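# Band the hair tie around the wound charger

## Task

Slide the hair tie around the charger together with its wound cable so it sits square and well away from either end. Every cable turn wound on the charger at the start must still be wound there, with no loose loop. The tie must press all turns against the charger's two broad faces. The charger must finish resting flat on one broad face on the desk.

## Robot and tools

ROBOT. Two Doosan M1013 arms, left_arm and right_arm, each carrying a Robotiq 140 mm two-finger gripper and a wrist camera. The left gripper's fingers can fold. They grip normally only near the fingertip quarter of the pads. Closer to the palm they may wrap, hold loosely, or squeeze harder than set. Pushed tip-first into a surface they fold easily unless fully closed. The right gripper's fingers are rigid. A camera stand sits behind the arms.

FRAMES. Scene frame: origin on the table top midway between the arms, +z up, +x away over the table, left_arm on +y. Measured bases: left_arm (+0.048, +0.563, 0) m, right_arm (+0.080, -0.579, 0) m, both nearly unrotated. Hand poses, velocities and targets in results use each arm's own base frame. Fixed cameras and the table use the scene frame. Offsets in calls run along each arm's current Hand target axes. Gripper axes: +z points out along the fingers and y is the opening direction. end_effector_position is the spot between closed pads. Fingertips reach about 33 mm past it at small gaps and about 9 mm past it when fully open.

THE ROW. Every moving command uses rows of 18 numbers, each in [-1, 1], always covering both arms. Numbers 1-9 are left_arm: dx, dy, dz, rx, ry, rz, gripper position, force_limit, speed. Numbers 10-18 are the same nine for right_arm. dx..rz are offsets, not poses, measured from that arm's Hand target at the start of the action or move. 1.0 equals 0.6 m or 180 degrees. rx, ry, rz form one rotation vector. All six at 0 re-commands the current Hand target. Gripper position: +1 fully open (140 mm), pads meet near -0.8, -1 closes until blocked. force_limit: -1 gives about 14 N pad force, 0 about 40 N, +1 about 58 N; a faster close grips harder. speed: -1 about 30 mm/s, 0 about 140, +1 about 250. Both start at +1. Repeat the last gripper numbers to leave a gripper unchanged, since 0 is itself a command.

TOOLS.
execute_actions(actions, cameras): actions is a list of actions. Each action is a list of up to 15 rows at 1/30 s each, lasting 0.5 s; a short action repeats its last row. All rows in one action count from the same start pose. Each new action starts from the updated Hand target, so repeated offsets add up. An empty list returns images plus the full status.
move(target, speed, blend, stop_force, zero, blocking, cameras): target is one row or a list of up to 15 rows. All offsets count from the Hand targets at the move's start. The arm follows a straight path. speed is in m/s, 0.002 to 2, default 0.25, either one value or one per target. blend is a corner radius in m; 0 means stop at each target. stop_force is 10 to 80 N, shared by both arms. It ends an arm's path when push against its motion exceeds that value. It is unreliable during rotations, near stretched or singular poses, and it cannot feel light or sliding objects. Omit it when backing off a contact. zero (default true) re-zeroes the force reading first. blocking=false returns early and cannot be combined with stop_force. The total is capped at 10 s. Paths do not avoid obstacles or the other arm. The result adds a move: line: done, off_target, moving, held, fault, plus limits (paced = clipped, held = withheld by a check).
wait(seconds 0-10). stop() brakes a running move. zoom_image(camera, region [x0,y0,x1,y1] pixels, at most 504x504) enlarges the latest image; camera is one of cam_high, cam_low, cam_left_wrist, cam_right_wrist. clear_fault(arm) clears a reported torque or force fault. read_manual gives licence text only. finished_scene(scene) ends the current scene, cannot be undone, and takes the current scene's number.

MOTION LIMITS. Each control step clips the command to within 70 mm and 16 degrees of the measured gripper pose. Grippers often stop short of the Hand target; the next command asks again, or you can send the missing distance. Avoid paths passing close to an arm's own base. A clearance check may hold commands that bring the arms together, but it does not guarantee no contact.

RESULTS. Per arm you get joint positions and torques, external joint torques, flange force (gripper axes, noisy, includes held weight), Hand target, end-effector pose and velocities, Tool commands, and gripper status. object_status: 0 moving, 1 blocked while opening, 2 blocked while closing (a grip), 3 reached the set position or pads met. position_measured is in counts: 3 fully open, about 75 = 100 mm, 139 = 60 mm, 200 = 20 mm, 230 pads touching. To grip harder, raise force_limit and change position slightly (for example -1 to -0.98). Wrist depth gives a 7x7 grid of distances in mm per wrist camera, where - means no value. The Joint velocities line reads within noise when the arm is still. Images come from cam_high, cam_left_wrist and cam_right_wrist (896x504).

AVOID. A torque fault occurs when contact reaches joint limits (elbow 145 N m, wrist joints 40.9 N m). A force fault occurs at 144 N outside force. Either halts that arm until clear_fault; release a grip first if it pins the arm. Overheating from long holds, stretched poses or pushing toward unreachable targets brakes an arm for 30 to 60 s or more. Do not drive an arm past a firm contact, since the arms are stiff. Avoid slamming, dropping or flinging parts, releasing moving parts, and pressing the arms or grippers against each other. Nothing may end up off the table. Keep twisting and lever loads on grippers small.

Each tool is called after "Request:" as name(argument=value, ...), one argument or row to a line, values as JSON.

## Session

Request:
execute_actions(
  actions=[],
)

Scene clock: 0.00 s.
left_arm: end_effector_position=(+0.5715, +0.1915, +0.1017) position_measured=3 object_status=3 end_effector_quat_wxyz=(-0.145, -0.619, +0.771, -0.013) | right_arm: end_effector_position=(+0.2668, +1.0335, +0.2938) position_measured=3 object_status=3 end_effector_quat_wxyz=(-0.081, +0.619, +0.768, +0.145)
Joint positions: left_arm=[0.333 0.37 1.789 -0.128 1.251 3.749] | right_arm=[1.273 0.7 0.904 0.044 1.206 1.051]
Joint velocities: within noise
Joint torques (N m): no reading
External joint torques (N m): no reading
Flange force (N): no reading
Wrist depth (mm): cam_left_wrist=[207 222 223 234 245 - 275 / 209 218 227 - - 264 282 / 213 220 228 - 253 - 284 / 218 128 234 246 258 126 286 / - 113 235 249 272 136 - / - 228 241 250 268 278 93 / - 232 246 253 1281 1315 -] | cam_right_wrist=[256 380 - - 461 - - / 306 375 - - - - - / 364 404 412 416 - - - / 392 133 - 438 - 141 473 / 90 114 416 - - 133 101 / - 101 - - 450 454 97 / - 419 - - - - -]
Hand target: left_arm +0.5715, +0.1915, +0.1017; -0.145, -0.619, +0.771, -0.013 | right_arm +0.2668, +1.0335, +0.2938; -0.081, +0.619, +0.768, +0.145
Tool commands: left_gripper/position=+1.0 left_gripper/force_limit=+1.0 left_gripper/speed=+1.0 right_gripper/position=+1.0 right_gripper/force_limit=+1.0 right_gripper/speed=+1.0

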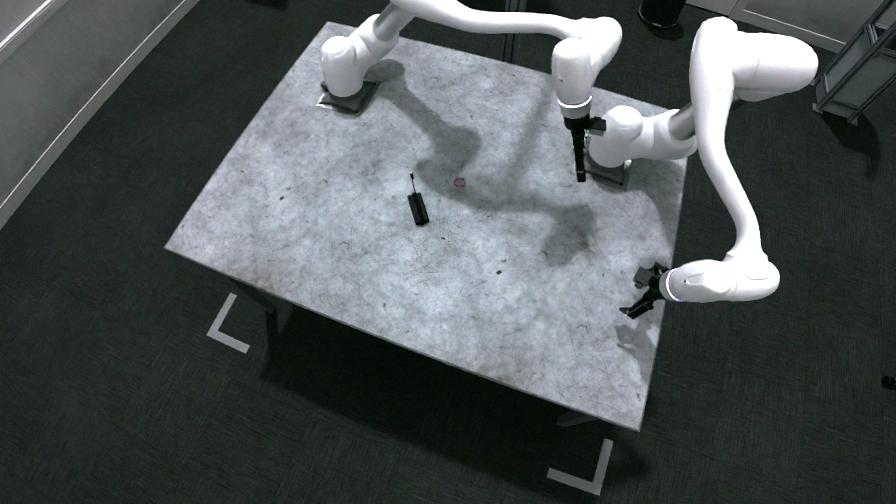

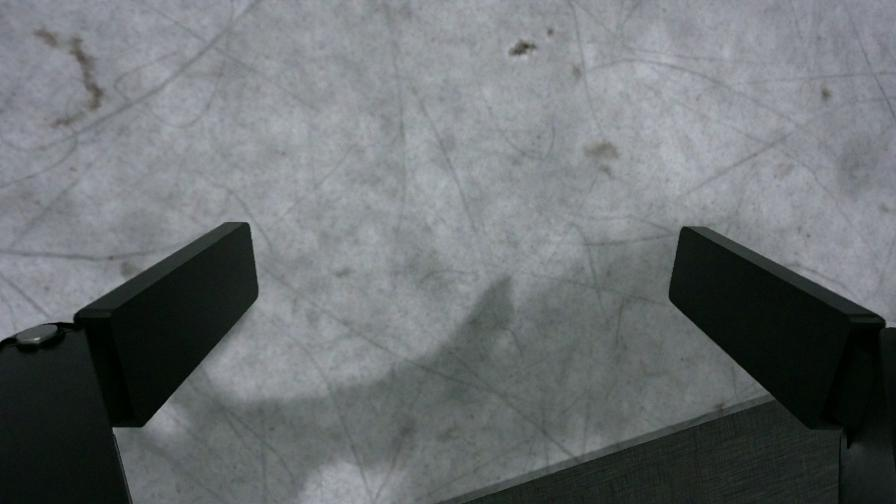

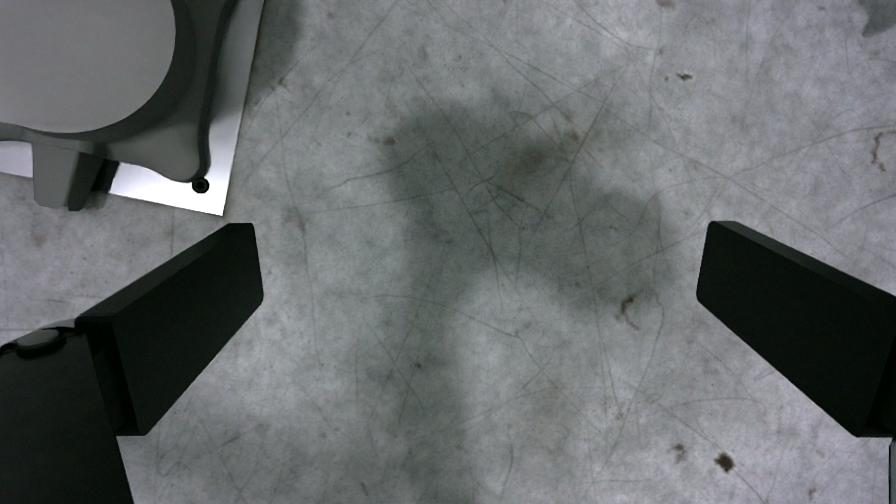

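Request:
move(
  target=[0,0,0,0,0,0,1,1,1,-0.9987,0.0543,-0.3865,-0.029,0.3954,0.0725,-0.8,1,1],
  speed=0.35,
)

Scene clock: 31.53 s.
left_arm: end_effector_position=(+0.5715, +0.1915, +0.1017) position_measured=3 object_status=3 end_effector_quat_wxyz=(-0.145, -0.619, +0.771, -0.013) | right_arm: end_effector_position=(+0.4177, +0.4095, +0.3350) position_measured=229 object_status=3 end_effector_quat_wxyz=(+0.500, -0.500, -0.500, -0.501)
Joint positions: left_arm=[0.333 0.37 1.789 -0.128 1.251 3.749] | right_arm=[0.101 0.114 2.345 1.65 1.507 -0.892]
Joint torques (N m): left_arm=[-2.49 -72.36 -34.28 3.35 0.72 0.32] | right_arm=[-5.07 -41.98 -29.92 1.18 2.59 -0.02]
External joint torques (N m): left_arm=[2.64 1.43 0.56 -0.12 0.02 -0.31] | right_arm=[5.11 -0.12 -0.33 0.35 -0.42 0.02]
Flange force (N): left_arm=[-3.7 0.8 0.9] | right_arm=[0.5 -1.0 13.3]
Wrist depth (mm): cam_left_wrist=[207 - 224 234 246 - - / 210 - 228 238 245 264 - / 210 - 232 241 253 271 270 / 215 132 245 244 256 136 288 / - 113 - 248 - 127 - / - 229 - 254 264 - 93 / - 234 243 258 1237 1329 -] | cam_right_wrist=[- 3102 977 1055 1022 3102 - / - 3296 3662 3424 1022 3216 - / 3380 842 3338 3563 3255 3995 - / 2747 848 - 120 3338 3995 3139 / 816 870 93 95 92 - 2441 / 634 - - 74 - - - / - - - - - 71 -]
Hand target: left_arm +0.5715, +0.1915, +0.1017; -0.145, -0.619, +0.771, -0.013 | right_arm +0.4178, +0.4095, +0.3350; +0.500, -0.500, -0.500, -0.501
Off the commanded pose: left_arm 0.000 m, 0 deg | right_arm 0.000 m, 0 deg.
move: done

Request:
move(
  target=[0.992,0.1165,-0.079,-0.0243,-0.1013,0.5186,0,-1,1,0,0,0,0,0,0,-0.8,1,1],
  speed=0.4,
  cameras=["cam_left_wrist"],
)

Scene clock: 43.70 s.
left_arm: end_effector_position=(+0.4008, -0.3493, +0.3010) position_measured=129 object_status=3 end_effector_quat_wxyz=(+0.000, +0.144, +0.990, +0.000) | right_arm: end_effector_position=(+0.4178, +0.4095, +0.3350) position_measured=229 object_status=3 end_effector_quat_wxyz=(+0.500, -0.500, -0.500, -0.501)
Joint positions: left_arm=[-0.782 -0.018 1.84 0 1.32 4.219] | right_arm=[0.101 0.114 2.345 1.65 1.507 -0.892]
Joint torques (N m): left_arm=[-3.02 -39.69 -40.79 4.24 -0.04 0.31] | right_arm=[-4.33 -43.6 -29.82 1.17 2.49 0]
External joint torques (N m): left_arm=[2.99 1.34 0.61 -0.13 0.07 -0.31] | right_arm=[4.37 1.56 -0.48 0.36 -0.32 0]
Flange force (N): left_arm=[-3.5 3.9 1.3] | right_arm=[-2.4 1.8 12.0]
Wrist depth (mm): cam_left_wrist=[- 380 - 387 392 - 379 / - - 429 - - 411 - / - 430 413 - 435 - - / 445 - 134 - 140 - - / - 89 96 - 124 93 488 / - 74 - - - - 67 / - - - - - - -] | cam_right_wrist=[- - 897 448 - - - / 2835 3878 938 533 3424 2560 3066 / 3878 837 928 538 - - 3338 / 2637 811 925 120 1137 2835 3338 / - - 93 95 92 - 2441 / 629 - - 74 - - - / - - - - - 71 -]
Hand target: left_arm +0.4008, -0.3494, +0.3010; +0.000, +0.144, +0.990, +0.000 | right_arm +0.4178, +0.4095, +0.3350; +0.500, -0.500, -0.500, -0.501
Off the commanded pose: left_arm 0.000 m, 0 deg | right_arm 0.000 m, 0 deg.
move: done
Images, in order (width x height): cam_left_wrist 896x504.

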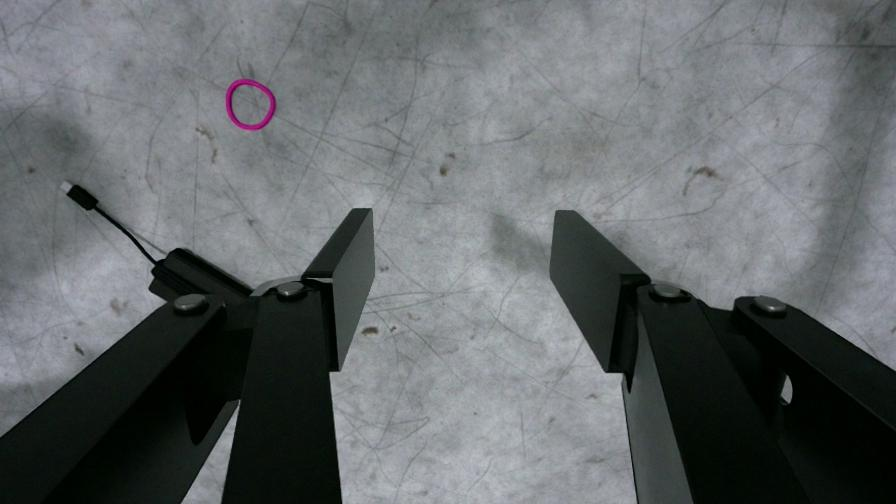

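Request:
move(
  target=[0.0745,-0.325,0.3833,0,0,0,-0.44,-1,-1,0,0,0,0,0,0,-0.8,1,1],
  speed=0.2,
  cameras=["cam_left_wrist"],
)

Request:
zoom_image(
  camera="cam_left_wrist",
  region=[340, 80, 600, 300],
)

Scene clock: 54.23 s.
left_arm: end_effector_position=(+0.3025, -0.5235, +0.0710) position_measured=185 object_status=3 end_effector_quat_wxyz=(+0.000, +0.144, +0.990, +0.000) | right_arm: end_effector_position=(+0.4178, +0.4095, +0.3350) position_measured=229 object_status=3 end_effector_quat_wxyz=(+0.500, -0.500, -0.500, -0.501)
Joint positions: left_arm=[-1.104 0.269 1.97 0 0.902 3.897] | right_arm=[0.101 0.114 2.345 1.65 1.507 -0.892]
Joint torques (N m): left_arm=[-1.75 -61.04 -33.16 3.45 0.08 0.26] | right_arm=[-4.25 -43.22 -29.92 1.22 2.46 0.02]
External joint torques (N m): left_arm=[1.92 0.67 0.41 -0.11 -0.05 -0.26] | right_arm=[4.28 1.25 -0.31 0.31 -0.29 -0.02]
Flange force (N): left_arm=[-2.1 1.8 1.1] | right_arm=[-2.0 1.1 11.5]
Wrist depth (mm): cam_left_wrist=[187 184 - 184 186 188 184 / 193 193 198 198 196 196 199 / - 204 200 200 206 205 204 / 215 218 215 215 213 218 220 / 226 221 86 227 101 93 230 / - - - 242 - - 244 / - - - - - - -] | cam_right_wrist=[2835 267 282 317 361 4546 - / 3296 282 297 339 387 3935 - / 2835 302 322 3102 - 4546 - / 2898 337 330 120 - 2488 3662 / 827 - 93 95 92 81 2691 / - - - 74 - - - / - - - - - 71 -]
Hand target: left_arm +0.3025, -0.5236, +0.0710; +0.000, +0.144, +0.990, +0.000 | right_arm +0.4178, +0.4095, +0.3350; +0.500, -0.500, -0.500, -0.501
Off the commanded pose: left_arm 0.000 m, 0 deg | right_arm 0.000 m, 0 deg.
move: done
Images, in order (width x height): cam_left_wrist 896x504.

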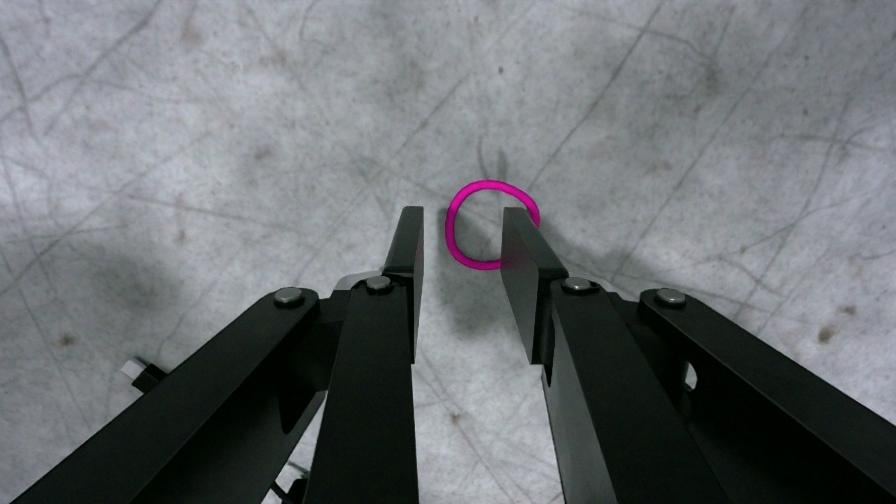

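Scaled by 1.938 from the camera's 896x504 image, which has a finer 1280x720 frame.

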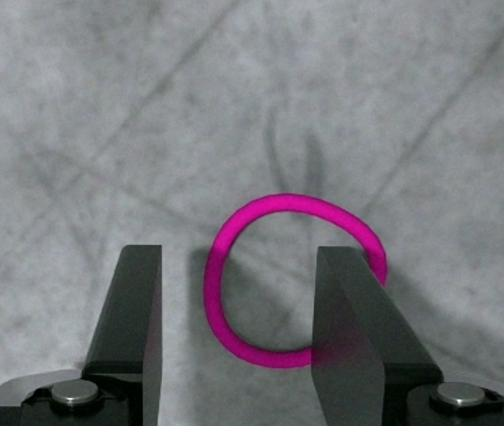

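Request:
move(
  target=[
    [-0.005,-0.006,0.06,0,0,0,-0.44,-1,-1,0,0,0,0,0,0,-0.8,1,1],
    [-0.005,-0.006,0.06,0,0,0,-1,-1,-1,0,0,0,0,0,0,-0.8,1,1],
  ],
  speed=0.05,
  cameras=["cam_left_wrist"],
)

Request:
zoom_image(
  camera="cam_left_wrist",
  region=[340, 80, 600, 300],
)

Scene clock: 100.77 s.
left_arm: end_effector_position=(+0.3043, -0.5279, +0.0350) position_measured=225 object_status=0 end_effector_quat_wxyz=(+0.000, +0.144, +0.990, +0.000) | right_arm: end_effector_position=(+0.4178, +0.4095, +0.3350) position_measured=229 object_status=3 end_effector_quat_wxyz=(+0.500, -0.500, -0.500, -0.501)
Joint positions: left_arm=[-1.105 0.317 1.988 0 0.837 3.897] | right_arm=[0.101 0.114 2.345 1.65 1.507 -0.892]
Joint torques (N m): left_arm=[-2.08 -63.63 -31.07 3.3 0.03 0.32] | right_arm=[-3.98 -43.53 -29.81 1.22 2.48 -0.04]
External joint torques (N m): left_arm=[2.09 0.58 -0.06 -0.13 -0.02 -0.32] | right_arm=[3.93 1.42 -0.44 0.33 -0.31 0.04]
Flange force (N): left_arm=[-2.7 1.4 0.7] | right_arm=[-2.1 1.7 10.8]
Wrist depth (mm): cam_left_wrist=[- 152 152 153 155 154 156 / - - 157 159 162 162 162 / 165 168 168 167 170 170 170 / 175 177 176 110 177 180 182 / 186 186 86 98 92 186 191 / 195 - - - - - 201 / - - - - - - -] | cam_right_wrist=[- 266 278 340 2776 3380 2996 / - 275 288 327 370 3177 3878 / 2535 301 307 355 - 2718 - / 2747 325 321 120 - 3714 3066 / - - 93 95 92 - 2585 / - - - 74 - - - / - - - - - 71 -]
Hand target: left_arm +0.3043, -0.5279, +0.0350; +0.000, +0.144, +0.990, +0.000 | right_arm +0.4178, +0.4095, +0.3350; +0.500, -0.500, -0.500, -0.501
Off the commanded pose: left_arm 0.000 m, 0 deg | right_arm 0.000 m, 0 deg.
move: done
Images, in order (width x height): cam_left_wrist 896x504.

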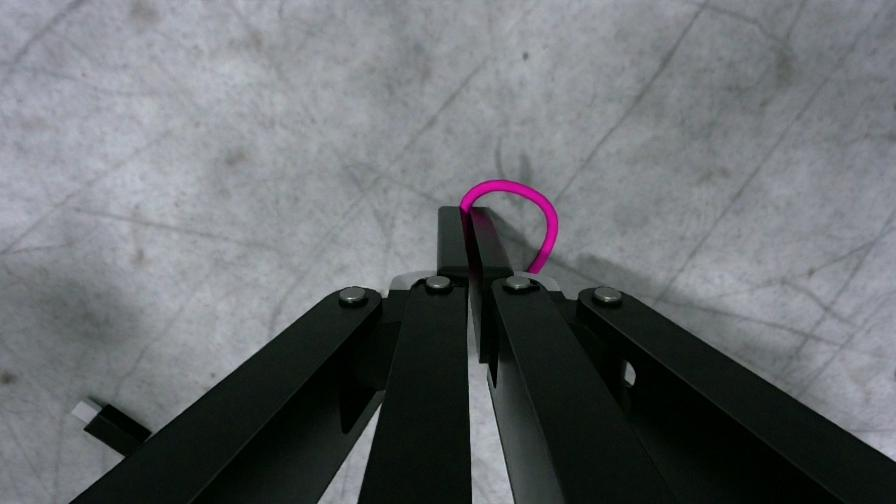

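Scaled by 1.938 from the camera's 896x504 image, which has a finer 1280x720 frame.

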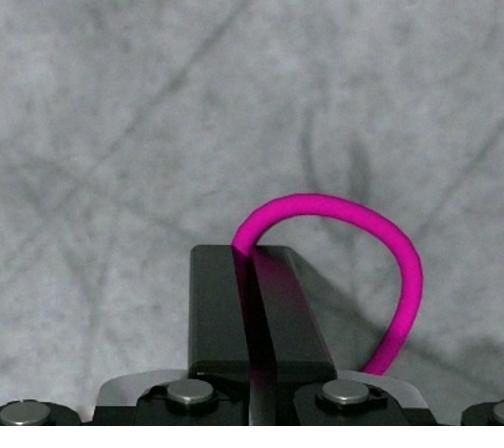

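Request:
move(
  target=[
    [0,0,-0.25,0,0,0,-1,-1,-1,0,0,0,0,0,0,-0.8,1,1],
    [-0.275,0.016,-0.5,0.452,0.337,-0.452,-1,-1,-1,0,0,0,0,0,0,-0.8,1,1],
  ],
  speed=[0.15,0.35],
  blend=0.02,
  cameras=["cam_left_wrist","cam_right_wrist"],
)

Request:
zoom_image(
  camera="cam_right_wrist",
  region=[380, 80, 600, 300],
)

Request:
zoom_image(
  camera="cam_left_wrist",
  region=[340, 60, 600, 320],
)

Scene clock: 117.27 s.
left_arm: end_effector_position=(+0.4652, -0.5657, +0.3350) position_measured=225 object_status=2 end_effector_quat_wxyz=(+0.500, +0.500, -0.499, +0.500) | right_arm: end_effector_position=(+0.4178, +0.4095, +0.3350) position_measured=229 object_status=3 end_effector_quat_wxyz=(+0.500, -0.500, -0.500, -0.501)
Joint positions: left_arm=[-0.531 0.243 2.176 -1.988 1.229 4.063] | right_arm=[0.101 0.114 2.345 1.65 1.507 -0.892]
Joint torques (N m): left_arm=[-1.84 -52.16 -26.56 -2.25 2.25 0.31] | right_arm=[-4.07 -43.28 -29.86 1.23 2.47 -0.02]
External joint torques (N m): left_arm=[1.76 1.43 0.62 -0.45 -0.06 -0.31] | right_arm=[4 1.22 -0.44 0.32 -0.3 0.02]
Flange force (N): left_arm=[-2.1 -2.2 -2.0] | right_arm=[-1.8 1.4 10.9]
Wrist depth (mm): cam_left_wrist=[- - 513 509 - - 441 / - - - 541 - - 458 / - 2975 - 320 414 694 481 / 2808 2292 - 110 - 659 476 / 2576 - 86 98 92 615 476 / 1999 - - - - - - / - - - - - - -] | cam_right_wrist=[3177 - 634 - - - 2560 / - - 620 474 - 3516 - / 2691 848 867 573 3255 - 3767 / 2535 862 894 120 2611 3821 - / 840 - 93 95 92 - 2776 / - - - 74 - - - / - - - - - 71 -]
Hand target: left_arm +0.4652, -0.5657, +0.3350; +0.500, +0.500, -0.499, +0.500 | right_arm +0.4178, +0.4095, +0.3350; +0.500, -0.500, -0.500, -0.501
Off the commanded pose: left_arm 0.000 m, 0 deg | right_arm 0.000 m, 0 deg.
move: done
Images, in order (width x height): cam_left_wrist 896x504, cam_right_wrist 896x504.

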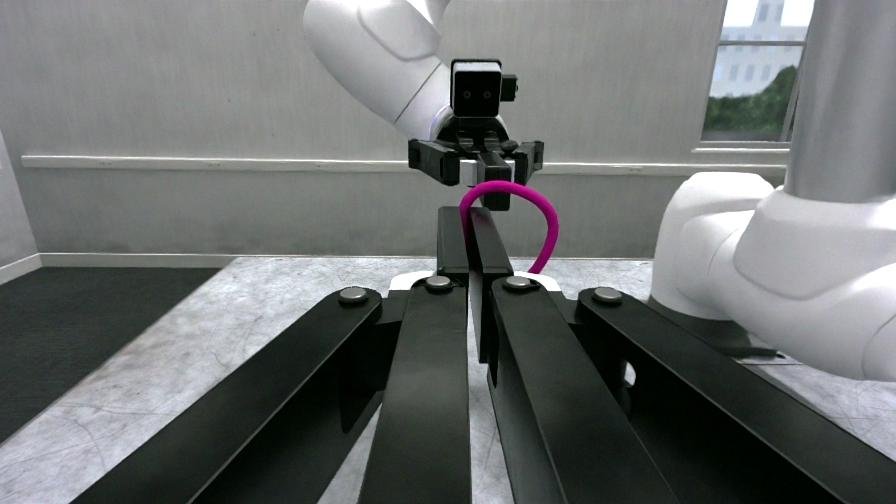

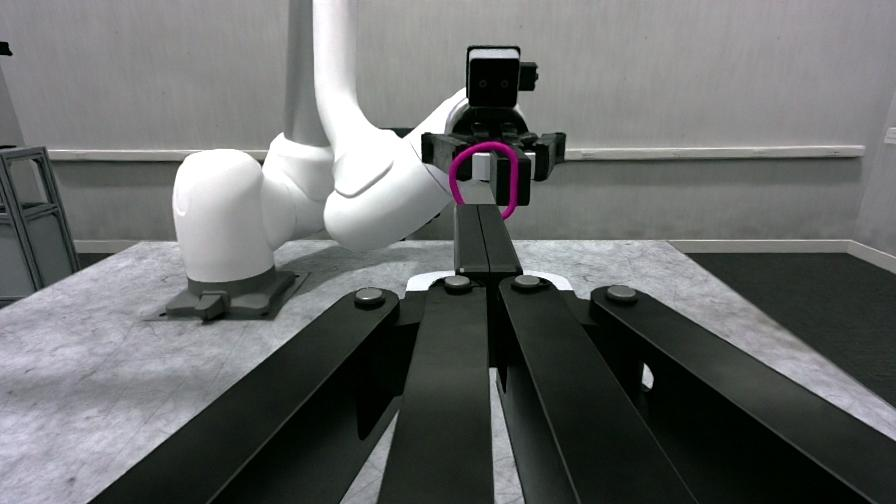

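Scaled by 2.291 from the camera's 896x504 image, which has a finer 1280x720 frame.

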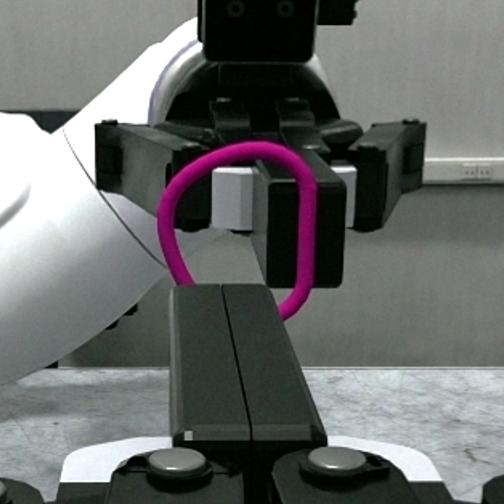

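Scaled by 1.938 from the camera's 896x504 image, which has a finer 1280x720 frame.

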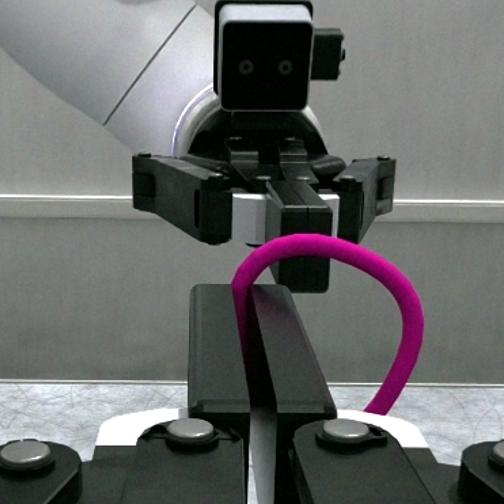

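Request:
move(
  target=[
    [0,0,0,0,0,0,-1,-1,-1,0.0082,0.0115,0,0,0,0,-0.8,1,1],
    [0,0,0,0,0,0,-1,-1,-1,0.0082,0.0115,0.13,0,0,0,-0.8,1,1],
  ],
  speed=0.1,
  cameras=["cam_left_wrist","cam_right_wrist"],
)

Request:
zoom_image(
  camera="cam_right_wrist",
  region=[400, 120, 570, 290],
)

Request:
zoom_image(
  camera="cam_left_wrist",
  region=[400, 120, 600, 320],
)

Scene clock: 131.93 s.
left_arm: end_effector_position=(+0.4652, -0.5657, +0.3350) position_measured=225 object_status=2 end_effector_quat_wxyz=(+0.500, +0.500, -0.499, +0.500) | right_arm: end_effector_position=(+0.4247, +0.4875, +0.3399) position_measured=229 object_status=3 end_effector_quat_wxyz=(+0.500, -0.500, -0.500, -0.501)
Joint positions: left_arm=[-0.531 0.243 2.176 -1.988 1.229 4.063] | right_arm=[0.274 0.144 2.294 1.782 1.395 -0.887]
Joint torques (N m): left_arm=[-2.54 -51.87 -26.53 -2.48 2.25 0.35] | right_arm=[-5.03 -47.9 -30.91 0.91 2.43 -0.02]
External joint torques (N m): left_arm=[2.54 0.86 0.36 -0.25 -0.04 -0.35] | right_arm=[5.17 1.84 -0.31 0.21 -0.27 0.02]
Flange force (N): left_arm=[-0.9 -2.9 -3.7] | right_arm=[-2.7 -0.4 12.8]
Wrist depth (mm): cam_left_wrist=[- - 449 460 - - 442 / - - - 468 - - 467 / - 2746 - 257 310 692 499 / 2975 3204 - 110 - 666 499 / 2272 830 86 98 92 659 510 / 2032 - - - - - - / - - - - - - -] | cam_right_wrist=[3338 - 568 - - 2963 - / - - 557 426 - 3066 - / 3031 747 528 297 317 3338 - / 2718 756 523 130 197 3878 3995 / - 778 93 95 92 - 2718 / - - - 74 - - - / - - - - - 71 -]
Hand target: left_arm +0.4652, -0.5657, +0.3350; +0.500, +0.500, -0.499, +0.500 | right_arm +0.4247, +0.4875, +0.3399; +0.500, -0.500, -0.500, -0.501
Off the commanded pose: left_arm 0.000 m, 0 deg | right_arm 0.000 m, 0 deg.
move: done
Images, in order (width x height): cam_left_wrist 896x504, cam_right_wrist 896x504.

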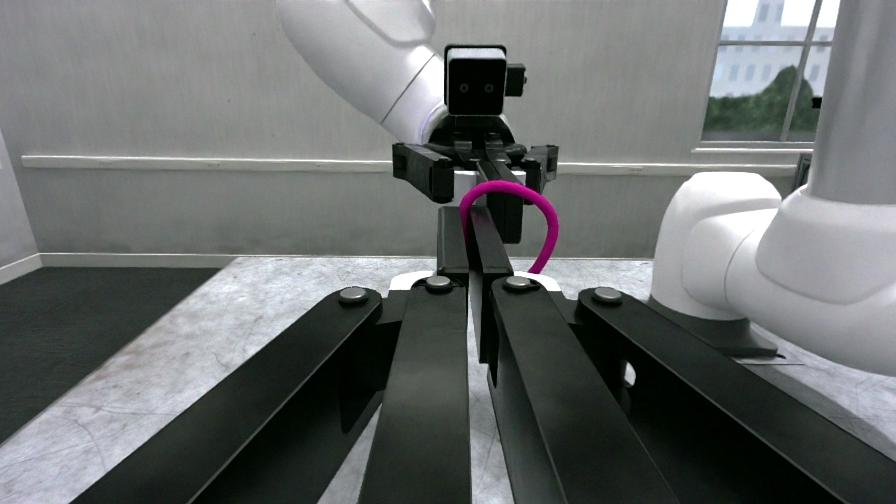

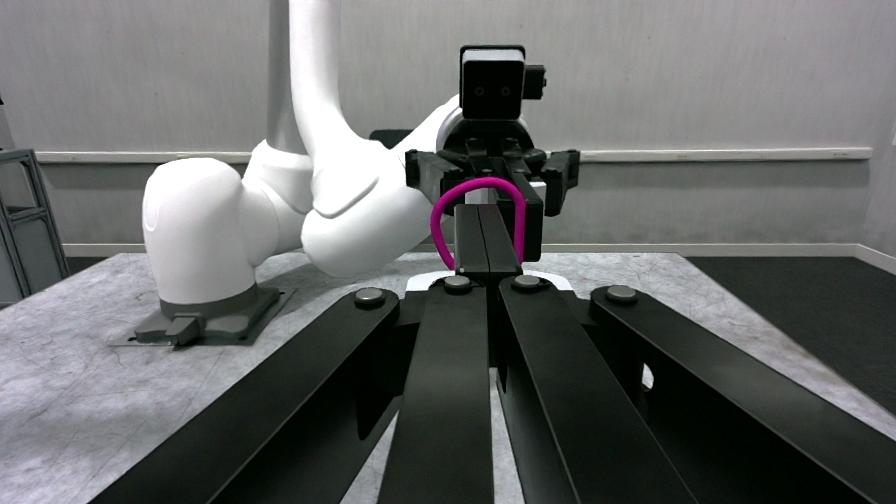

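Scaled by 2.965 from the camera's 896x504 image, which has a finer 1280x720 frame.

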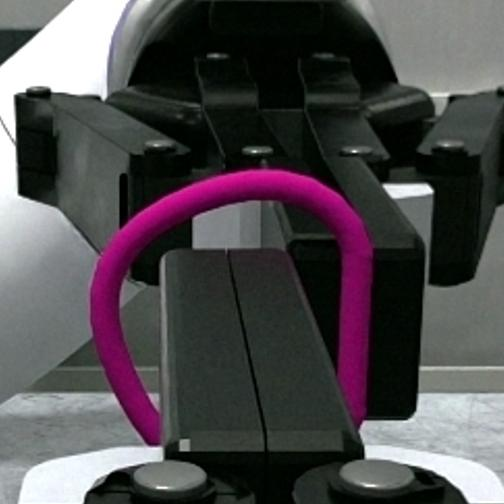

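Scaled by 2.520 from the camera's 896x504 image, which has a finer 1280x720 frame.

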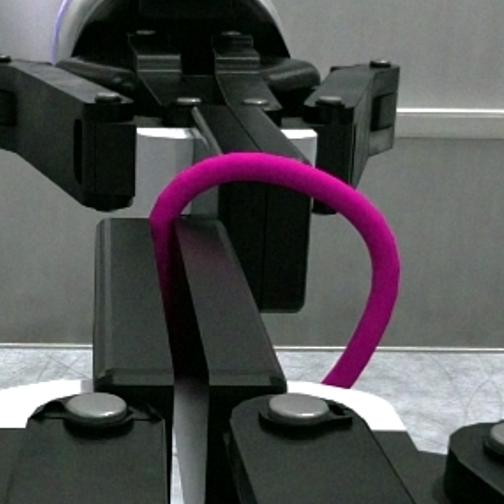

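Request:
move(
  target=[0,0,0,0,0,0,-1,-1,-1,-0.002,0,0.05,0,0,0,-0.8,1,1],
  speed=0.03,
  stop_force=10,
  cameras=["cam_left_wrist","cam_right_wrist"],
)

Request:
zoom_image(
  camera="cam_right_wrist",
  region=[400, 120, 570, 290],
)

Request:
zoom_image(
  camera="cam_left_wrist",
  region=[400, 120, 600, 320],
)

Scene clock: 151.67 s.
left_arm: end_effector_position=(+0.4652, -0.5657, +0.3350) position_measured=225 object_status=2 end_effector_quat_wxyz=(+0.500, +0.500, -0.499, +0.500) | right_arm: end_effector_position=(+0.4247, +0.5175, +0.3387) position_measured=229 object_status=3 end_effector_quat_wxyz=(+0.500, -0.500, -0.500, -0.501)
Joint positions: left_arm=[-0.531 0.243 2.176 -1.988 1.229 4.063] | right_arm=[0.336 0.161 2.275 1.832 1.355 -0.896]
Joint torques (N m): left_arm=[-2.51 -51.92 -26.59 -2.52 2.2 0.32] | right_arm=[-3.96 -49.29 -30.95 0.68 2.45 0]
External joint torques (N m): left_arm=[2.48 1.12 0.36 -0.22 0 -0.32] | right_arm=[3.75 1.12 -0.47 0.33 -0.28 0]
Flange force (N): left_arm=[-1.4 -3.2 -3.5] | right_arm=[-1.5 -0.8 9.5]
Wrist depth (mm): cam_left_wrist=[- - 423 432 - - 2808 / 3123 - 457 445 - - 464 / - - - 252 297 700 500 / 3786 - - 110 - 670 506 / 2687 - 86 98 92 686 527 / 2065 - - - - - - / - - - - - - -] | cam_right_wrist=[- 3821 525 3424 - - 2718 / 2637 3031 529 395 2996 - 2805 / 2585 705 492 295 296 - 2691 / 2691 726 502 131 164 3612 3177 / 891 764 87 95 92 760 2611 / - - - 74 - - 1844 / - - - - - 71 -]
Hand target: left_arm +0.4652, -0.5657, +0.3350; +0.500, +0.500, -0.499, +0.500 | right_arm +0.4247, +0.5175, +0.3387; +0.500, -0.500, -0.500, -0.501
Off the commanded pose: left_arm 0.000 m, 0 deg | right_arm 0.000 m, 0 deg.
move: done
Images, in order (width x height): cam_left_wrist 896x504, cam_right_wrist 896x504.

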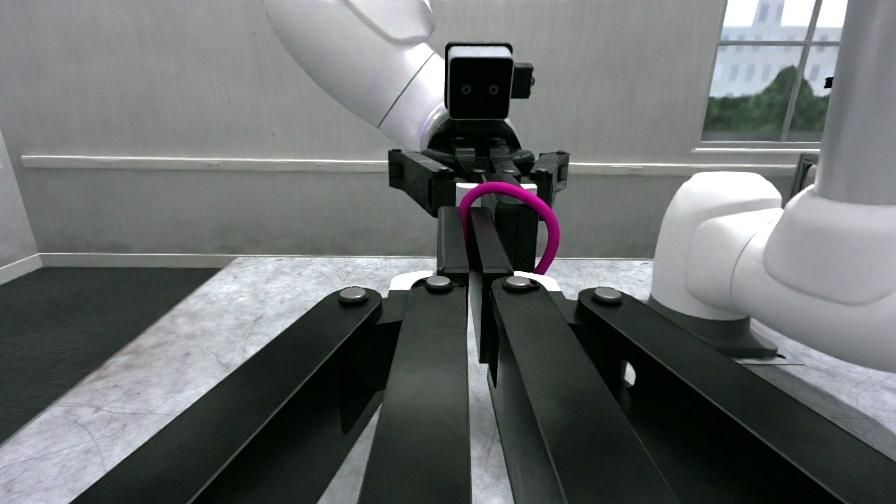

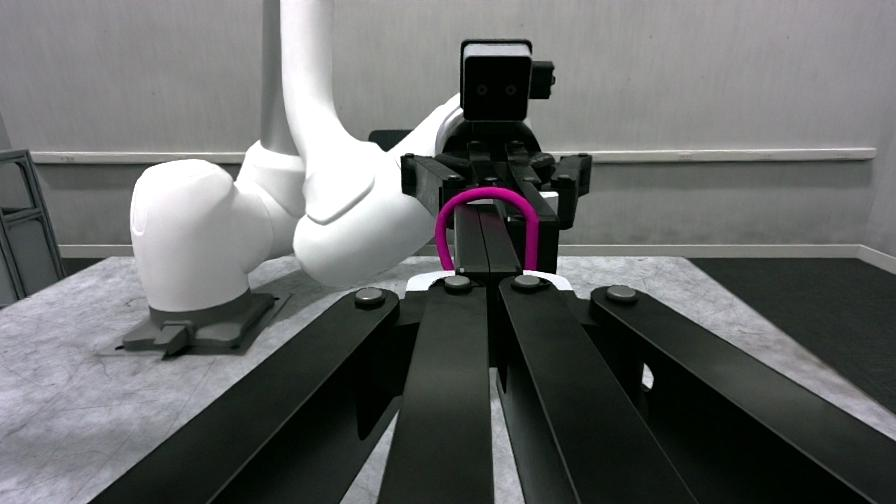

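Scaled by 2.965 from the camera's 896x504 image, which has a finer 1280x720 frame.

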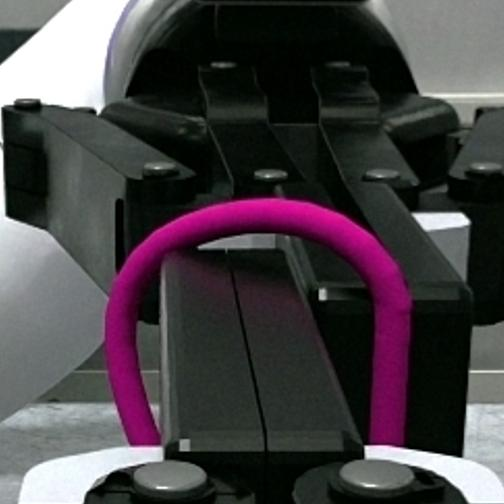

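Scaled by 2.520 from the camera's 896x504 image, which has a finer 1280x720 frame.

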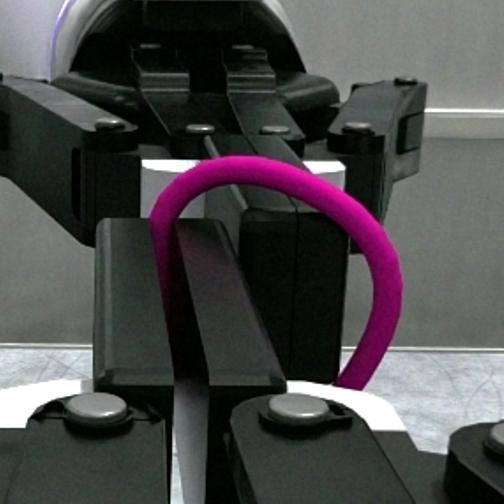

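Request:
move(
  target=[
    [0,0,0,0,0,0,-1,-1,-1,0,0.005,0,0,0,0,-0.8,1,1],
    [0,0,0,0,0,0,-1,-1,-1,0,0.005,0.045,0,0,0,-0.8,1,1],
  ],
  speed=0.03,
  stop_force=10,
  cameras=["cam_left_wrist","cam_right_wrist"],
)

Request:
zoom_image(
  camera="cam_right_wrist",
  region=[400, 120, 570, 290],
)

Request:
zoom_image(
  camera="cam_left_wrist",
  region=[400, 120, 600, 320],
)

Scene clock: 172.97 s.
left_arm: end_effector_position=(+0.4652, -0.5657, +0.3350) position_measured=225 object_status=2 end_effector_quat_wxyz=(+0.500, +0.500, -0.499, +0.500) | right_arm: end_effector_position=(+0.4271, +0.5181, +0.3386) position_measured=229 object_status=3 end_effector_quat_wxyz=(+0.500, -0.500, -0.500, -0.500)
Joint positions: left_arm=[-0.531 0.243 2.176 -1.988 1.229 4.063] | right_arm=[0.336 0.165 2.271 1.831 1.356 -0.895]
Joint torques (N m): left_arm=[-12.59 -54.37 -21.23 1.7 5.69 0.34] | right_arm=[-11.77 -46.69 -38.11 4.92 -1.11 -0.03]
External joint torques (N m): left_arm=[12.66 3.65 -4.58 -4.39 -3.5 -0.35] | right_arm=[11.83 -1.97 6.67 -3.94 3.29 0.03]
Flange force (N): left_arm=[-1.7 -18.6 -5.5] | right_arm=[-1.5 -17.9 7.7]
Wrist depth (mm): cam_left_wrist=[- - 424 424 - 3288 473 / - - 469 441 - - 484 / 2426 - - 250 3204 700 513 / 2403 5206 - 110 - 665 508 / 2499 - 86 98 92 690 527 / 2231 - - - - - - / - - - - - - -] | cam_right_wrist=[- - - 3102 2996 - 2898 / - 3139 533 382 - - - / 2488 743 496 297 264 - 3255 / 2663 724 503 131 165 3516 3296 / - 756 93 95 92 814 2511 / - - - 74 - - 2293 / - - - - - 71 -]
Hand target: left_arm +0.4652, -0.5657, +0.3350; +0.500, +0.500, -0.499, +0.500 | right_arm +0.4271, +0.5181, +0.3387; +0.500, -0.500, -0.500, -0.500 (not the last commanded pose)
Off the commanded pose: left_arm 0.000 m, 0 deg | right_arm 0.026 m, 0 deg.
move: contact (right_arm); path passed 0 of 2 targets
Images, in order (width x height): cam_left_wrist 896x504, cam_right_wrist 896x504.

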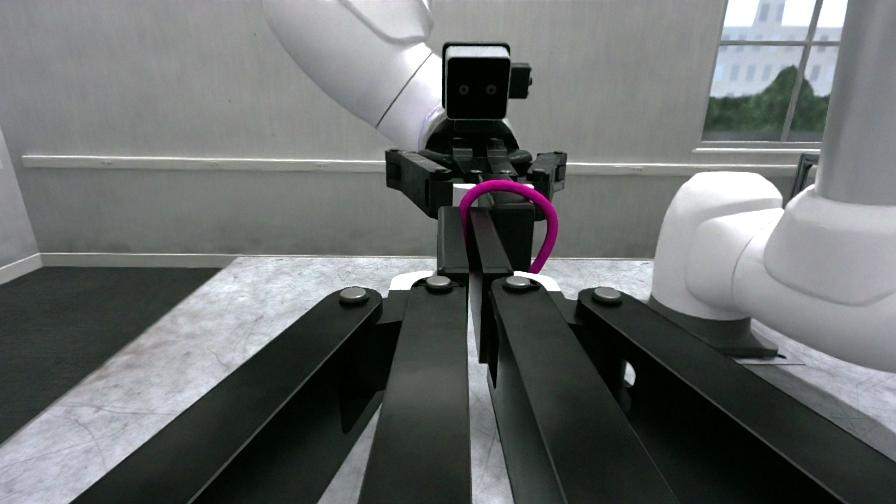

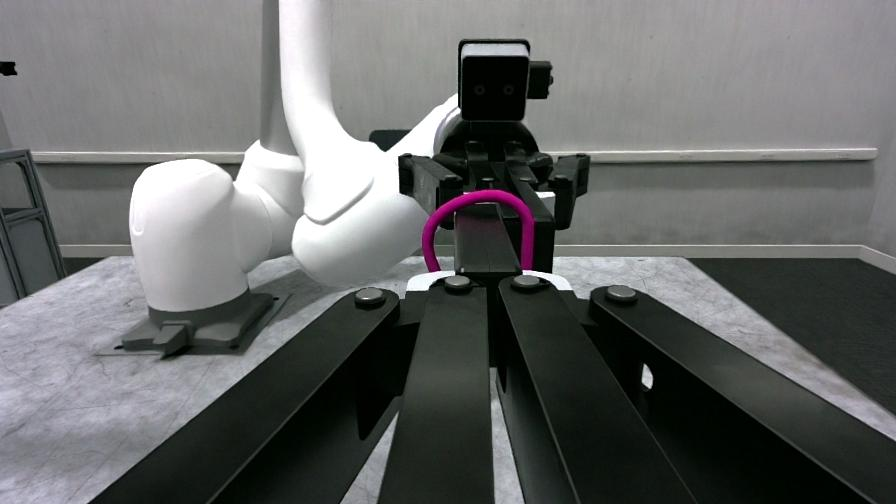

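Scaled by 2.965 from the camera's 896x504 image, which has a finer 1280x720 frame.

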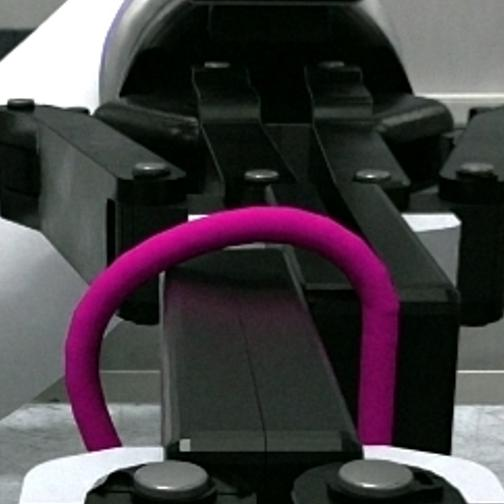

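Scaled by 2.520 from the camera's 896x504 image, which has a finer 1280x720 frame.

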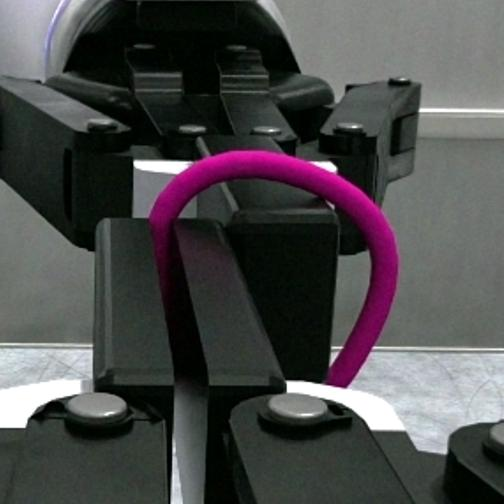

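Request:
move(
  target=[0,0,0,0,0,0,-1,-1,-1,0,-0.0045,0,0,0,0,-0.8,1,-1],
  speed=0.05,
  cameras=["all"],
)

Request:
zoom_image(
  camera="cam_left_wrist",
  region=[250, 0, 650, 225],
)

Request:
zoom_image(
  camera="cam_right_wrist",
  region=[250, 0, 650, 225],
)

Request:
zoom_image(
  camera="cam_high",
  region=[360, 100, 520, 190],
)

Scene clock: 209.63 s.
left_arm: end_effector_position=(+0.4651, -0.5657, +0.3350) position_measured=225 object_status=2 end_effector_quat_wxyz=(+0.500, +0.500, -0.499, +0.500) | right_arm: end_effector_position=(+0.4244, +0.5181, +0.3387) position_measured=229 object_status=3 end_effector_quat_wxyz=(+0.500, -0.500, -0.500, -0.500)
Joint positions: left_arm=[-0.531 0.243 2.176 -1.988 1.229 4.063] | right_arm=[0.338 0.162 2.275 1.832 1.355 -0.896]
Joint torques (N m): left_arm=[-2.05 -52.02 -26.46 -2.5 2.24 0.37] | right_arm=[-4.03 -49.13 -30.93 0.59 2.5 0.06]
External joint torques (N m): left_arm=[2.12 1.13 0.58 -0.21 -0.04 -0.37] | right_arm=[4.1 1 -0.55 0.38 -0.33 -0.07]
Flange force (N): left_arm=[-1.4 -2.5 -3.1] | right_arm=[-1.4 -1.2 10.4]
Wrist depth (mm): cam_left_wrist=[- - 421 430 - - 449 / - - 458 441 - - 474 / - 2357 - 250 254 702 501 / 3011 3245 - 110 - 668 508 / 2403 905 86 98 92 663 521 / 2100 - - - - - - / - - - - - - -] | cam_right_wrist=[- - 523 2776 3255 - - / 3338 2805 523 387 3177 3139 2963 / 2718 816 495 295 233 3380 4185 / 2663 732 505 120 167 3139 3767 / - 756 93 95 92 - 2585 / 653 - - 74 - - - / - - - - - 71 -]
Hand target: left_arm +0.4652, -0.5657, +0.3350; +0.500, +0.500, -0.499, +0.500 | right_arm +0.4244, +0.5181, +0.3387; +0.500, -0.500, -0.500, -0.500
Off the commanded pose: left_arm 0.000 m, 0 deg | right_arm 0.000 m, 0 deg.
move: done

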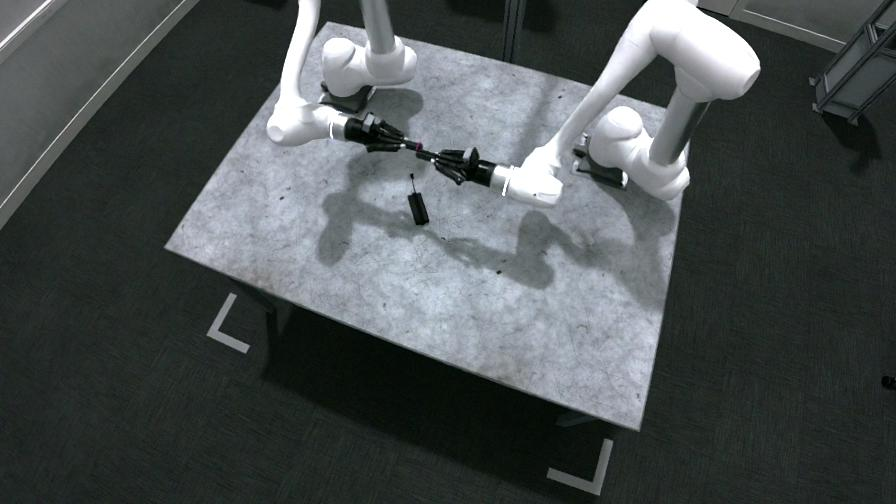

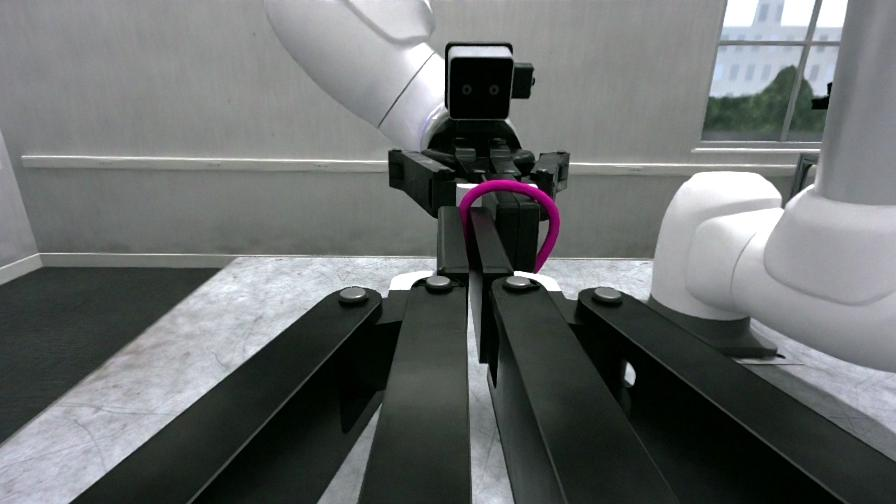

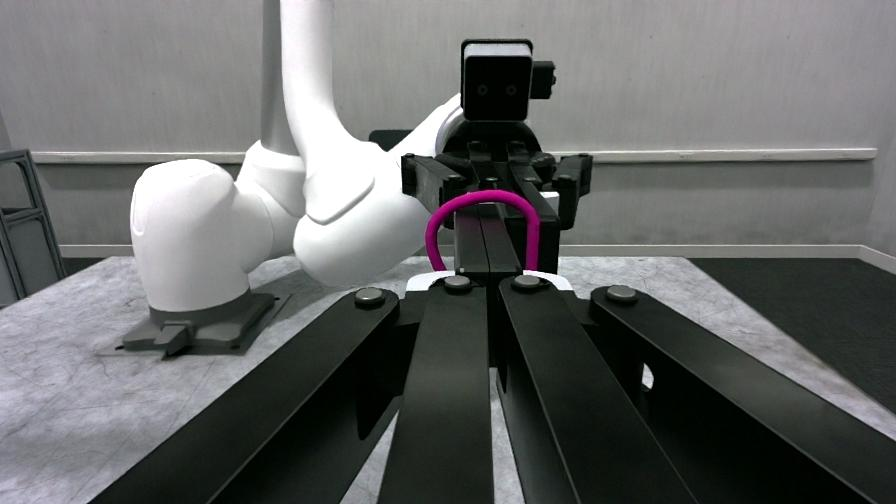

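Scaled by 1.260 from the camera's 896x504 image, which has a finer 1280x720 frame.

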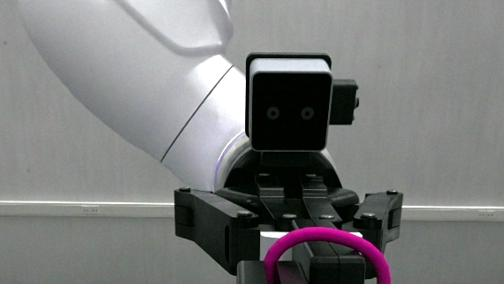

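Scaled by 1.260 from the camera's 896x504 image, which has a finer 1280x720 frame.

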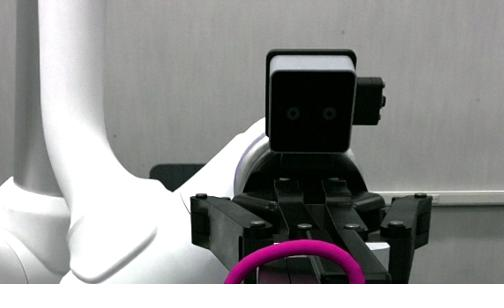

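Scaled by 3.150 from the camera's 896x504 image, which has a finer 1280x720 frame.

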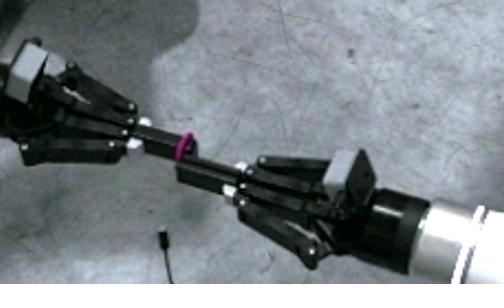

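Request:
move(
  target=[0,0,0,0,0,0,-0.68,-1,-1,0,0,0.004,0,0,0,-0.8,1,-1],
  speed=0.03,
  cameras=["cam_left_wrist","cam_right_wrist"],
)

Scene clock: 217.03 s.
left_arm: end_effector_position=(+0.4652, -0.5657, +0.3350) position_measured=215 object_status=3 end_effector_quat_wxyz=(+0.500, +0.500, -0.499, +0.500) | right_arm: end_effector_position=(+0.4244, +0.5205, +0.3387) position_measured=229 object_status=3 end_effector_quat_wxyz=(+0.500, -0.500, -0.500, -0.500)
Joint positions: left_arm=[-0.531 0.243 2.176 -1.988 1.229 4.063] | right_arm=[0.343 0.163 2.274 1.836 1.352 -0.897]
Joint torques (N m): left_arm=[-15.22 -53.97 -24.04 0.85 5.32 0.37] | right_arm=[-7.74 -46.01 -37.86 4.11 -0.85 0.01]
External joint torques (N m): left_arm=[15.1 3.33 -1.91 -3.57 -3.13 -0.37] | right_arm=[7.78 -2.69 6.3 -3.14 3.04 -0.02]
Flange force (N): left_arm=[-2.7 -17.3 -13.5] | right_arm=[-0.4 -16.0 0.9]
Wrist depth (mm): cam_left_wrist=[- - 421 428 - - 448 / - - 451 439 2872 - 480 / - - - 251 282 700 514 / 2716 2403 - 132 158 677 507 / 2426 830 86 112 96 93 529 / 2065 - - - - - - / - - - - - - -] | cam_right_wrist=[2718 - 516 - - - 3935 / - - 532 389 3380 3296 3139 / 3516 753 494 295 294 3255 3296 / 2691 734 501 131 234 3338 3612 / - 741 93 95 92 848 2488 / - - - 74 - - - / - - - - - 71 -]
Hand target: left_arm +0.4652, -0.5657, +0.3350; +0.500, +0.500, -0.499, +0.500 | right_arm +0.4244, +0.5205, +0.3387; +0.500, -0.500, -0.500, -0.500
Off the commanded pose: left_arm 0.000 m, 0 deg | right_arm 0.000 m, 0 deg.
move: done
Images, in order (width x height): cam_left_wrist 896x504, cam_right_wrist 896x504.

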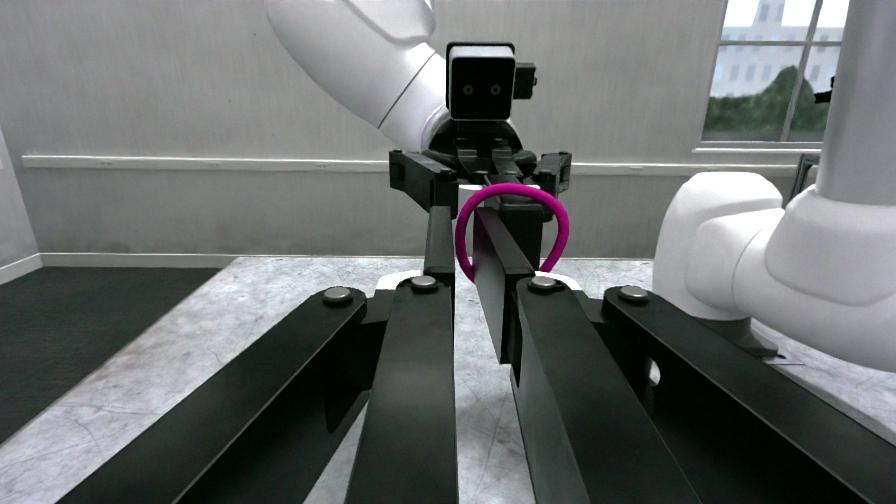

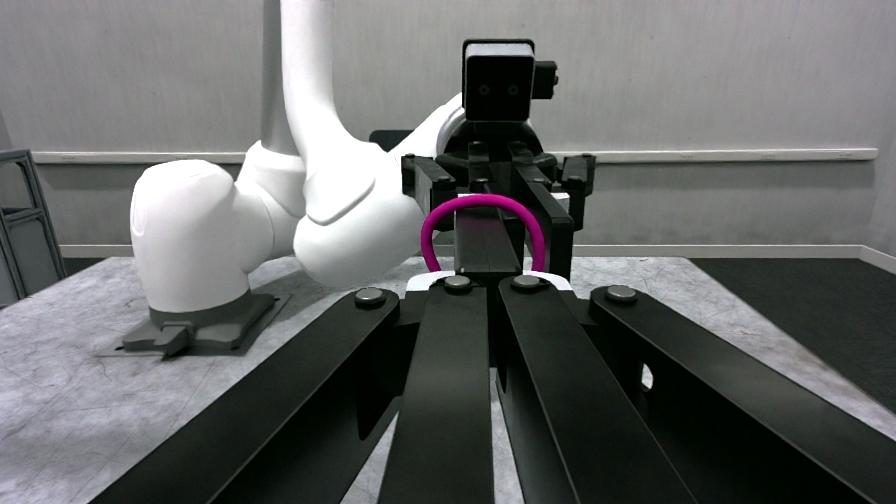

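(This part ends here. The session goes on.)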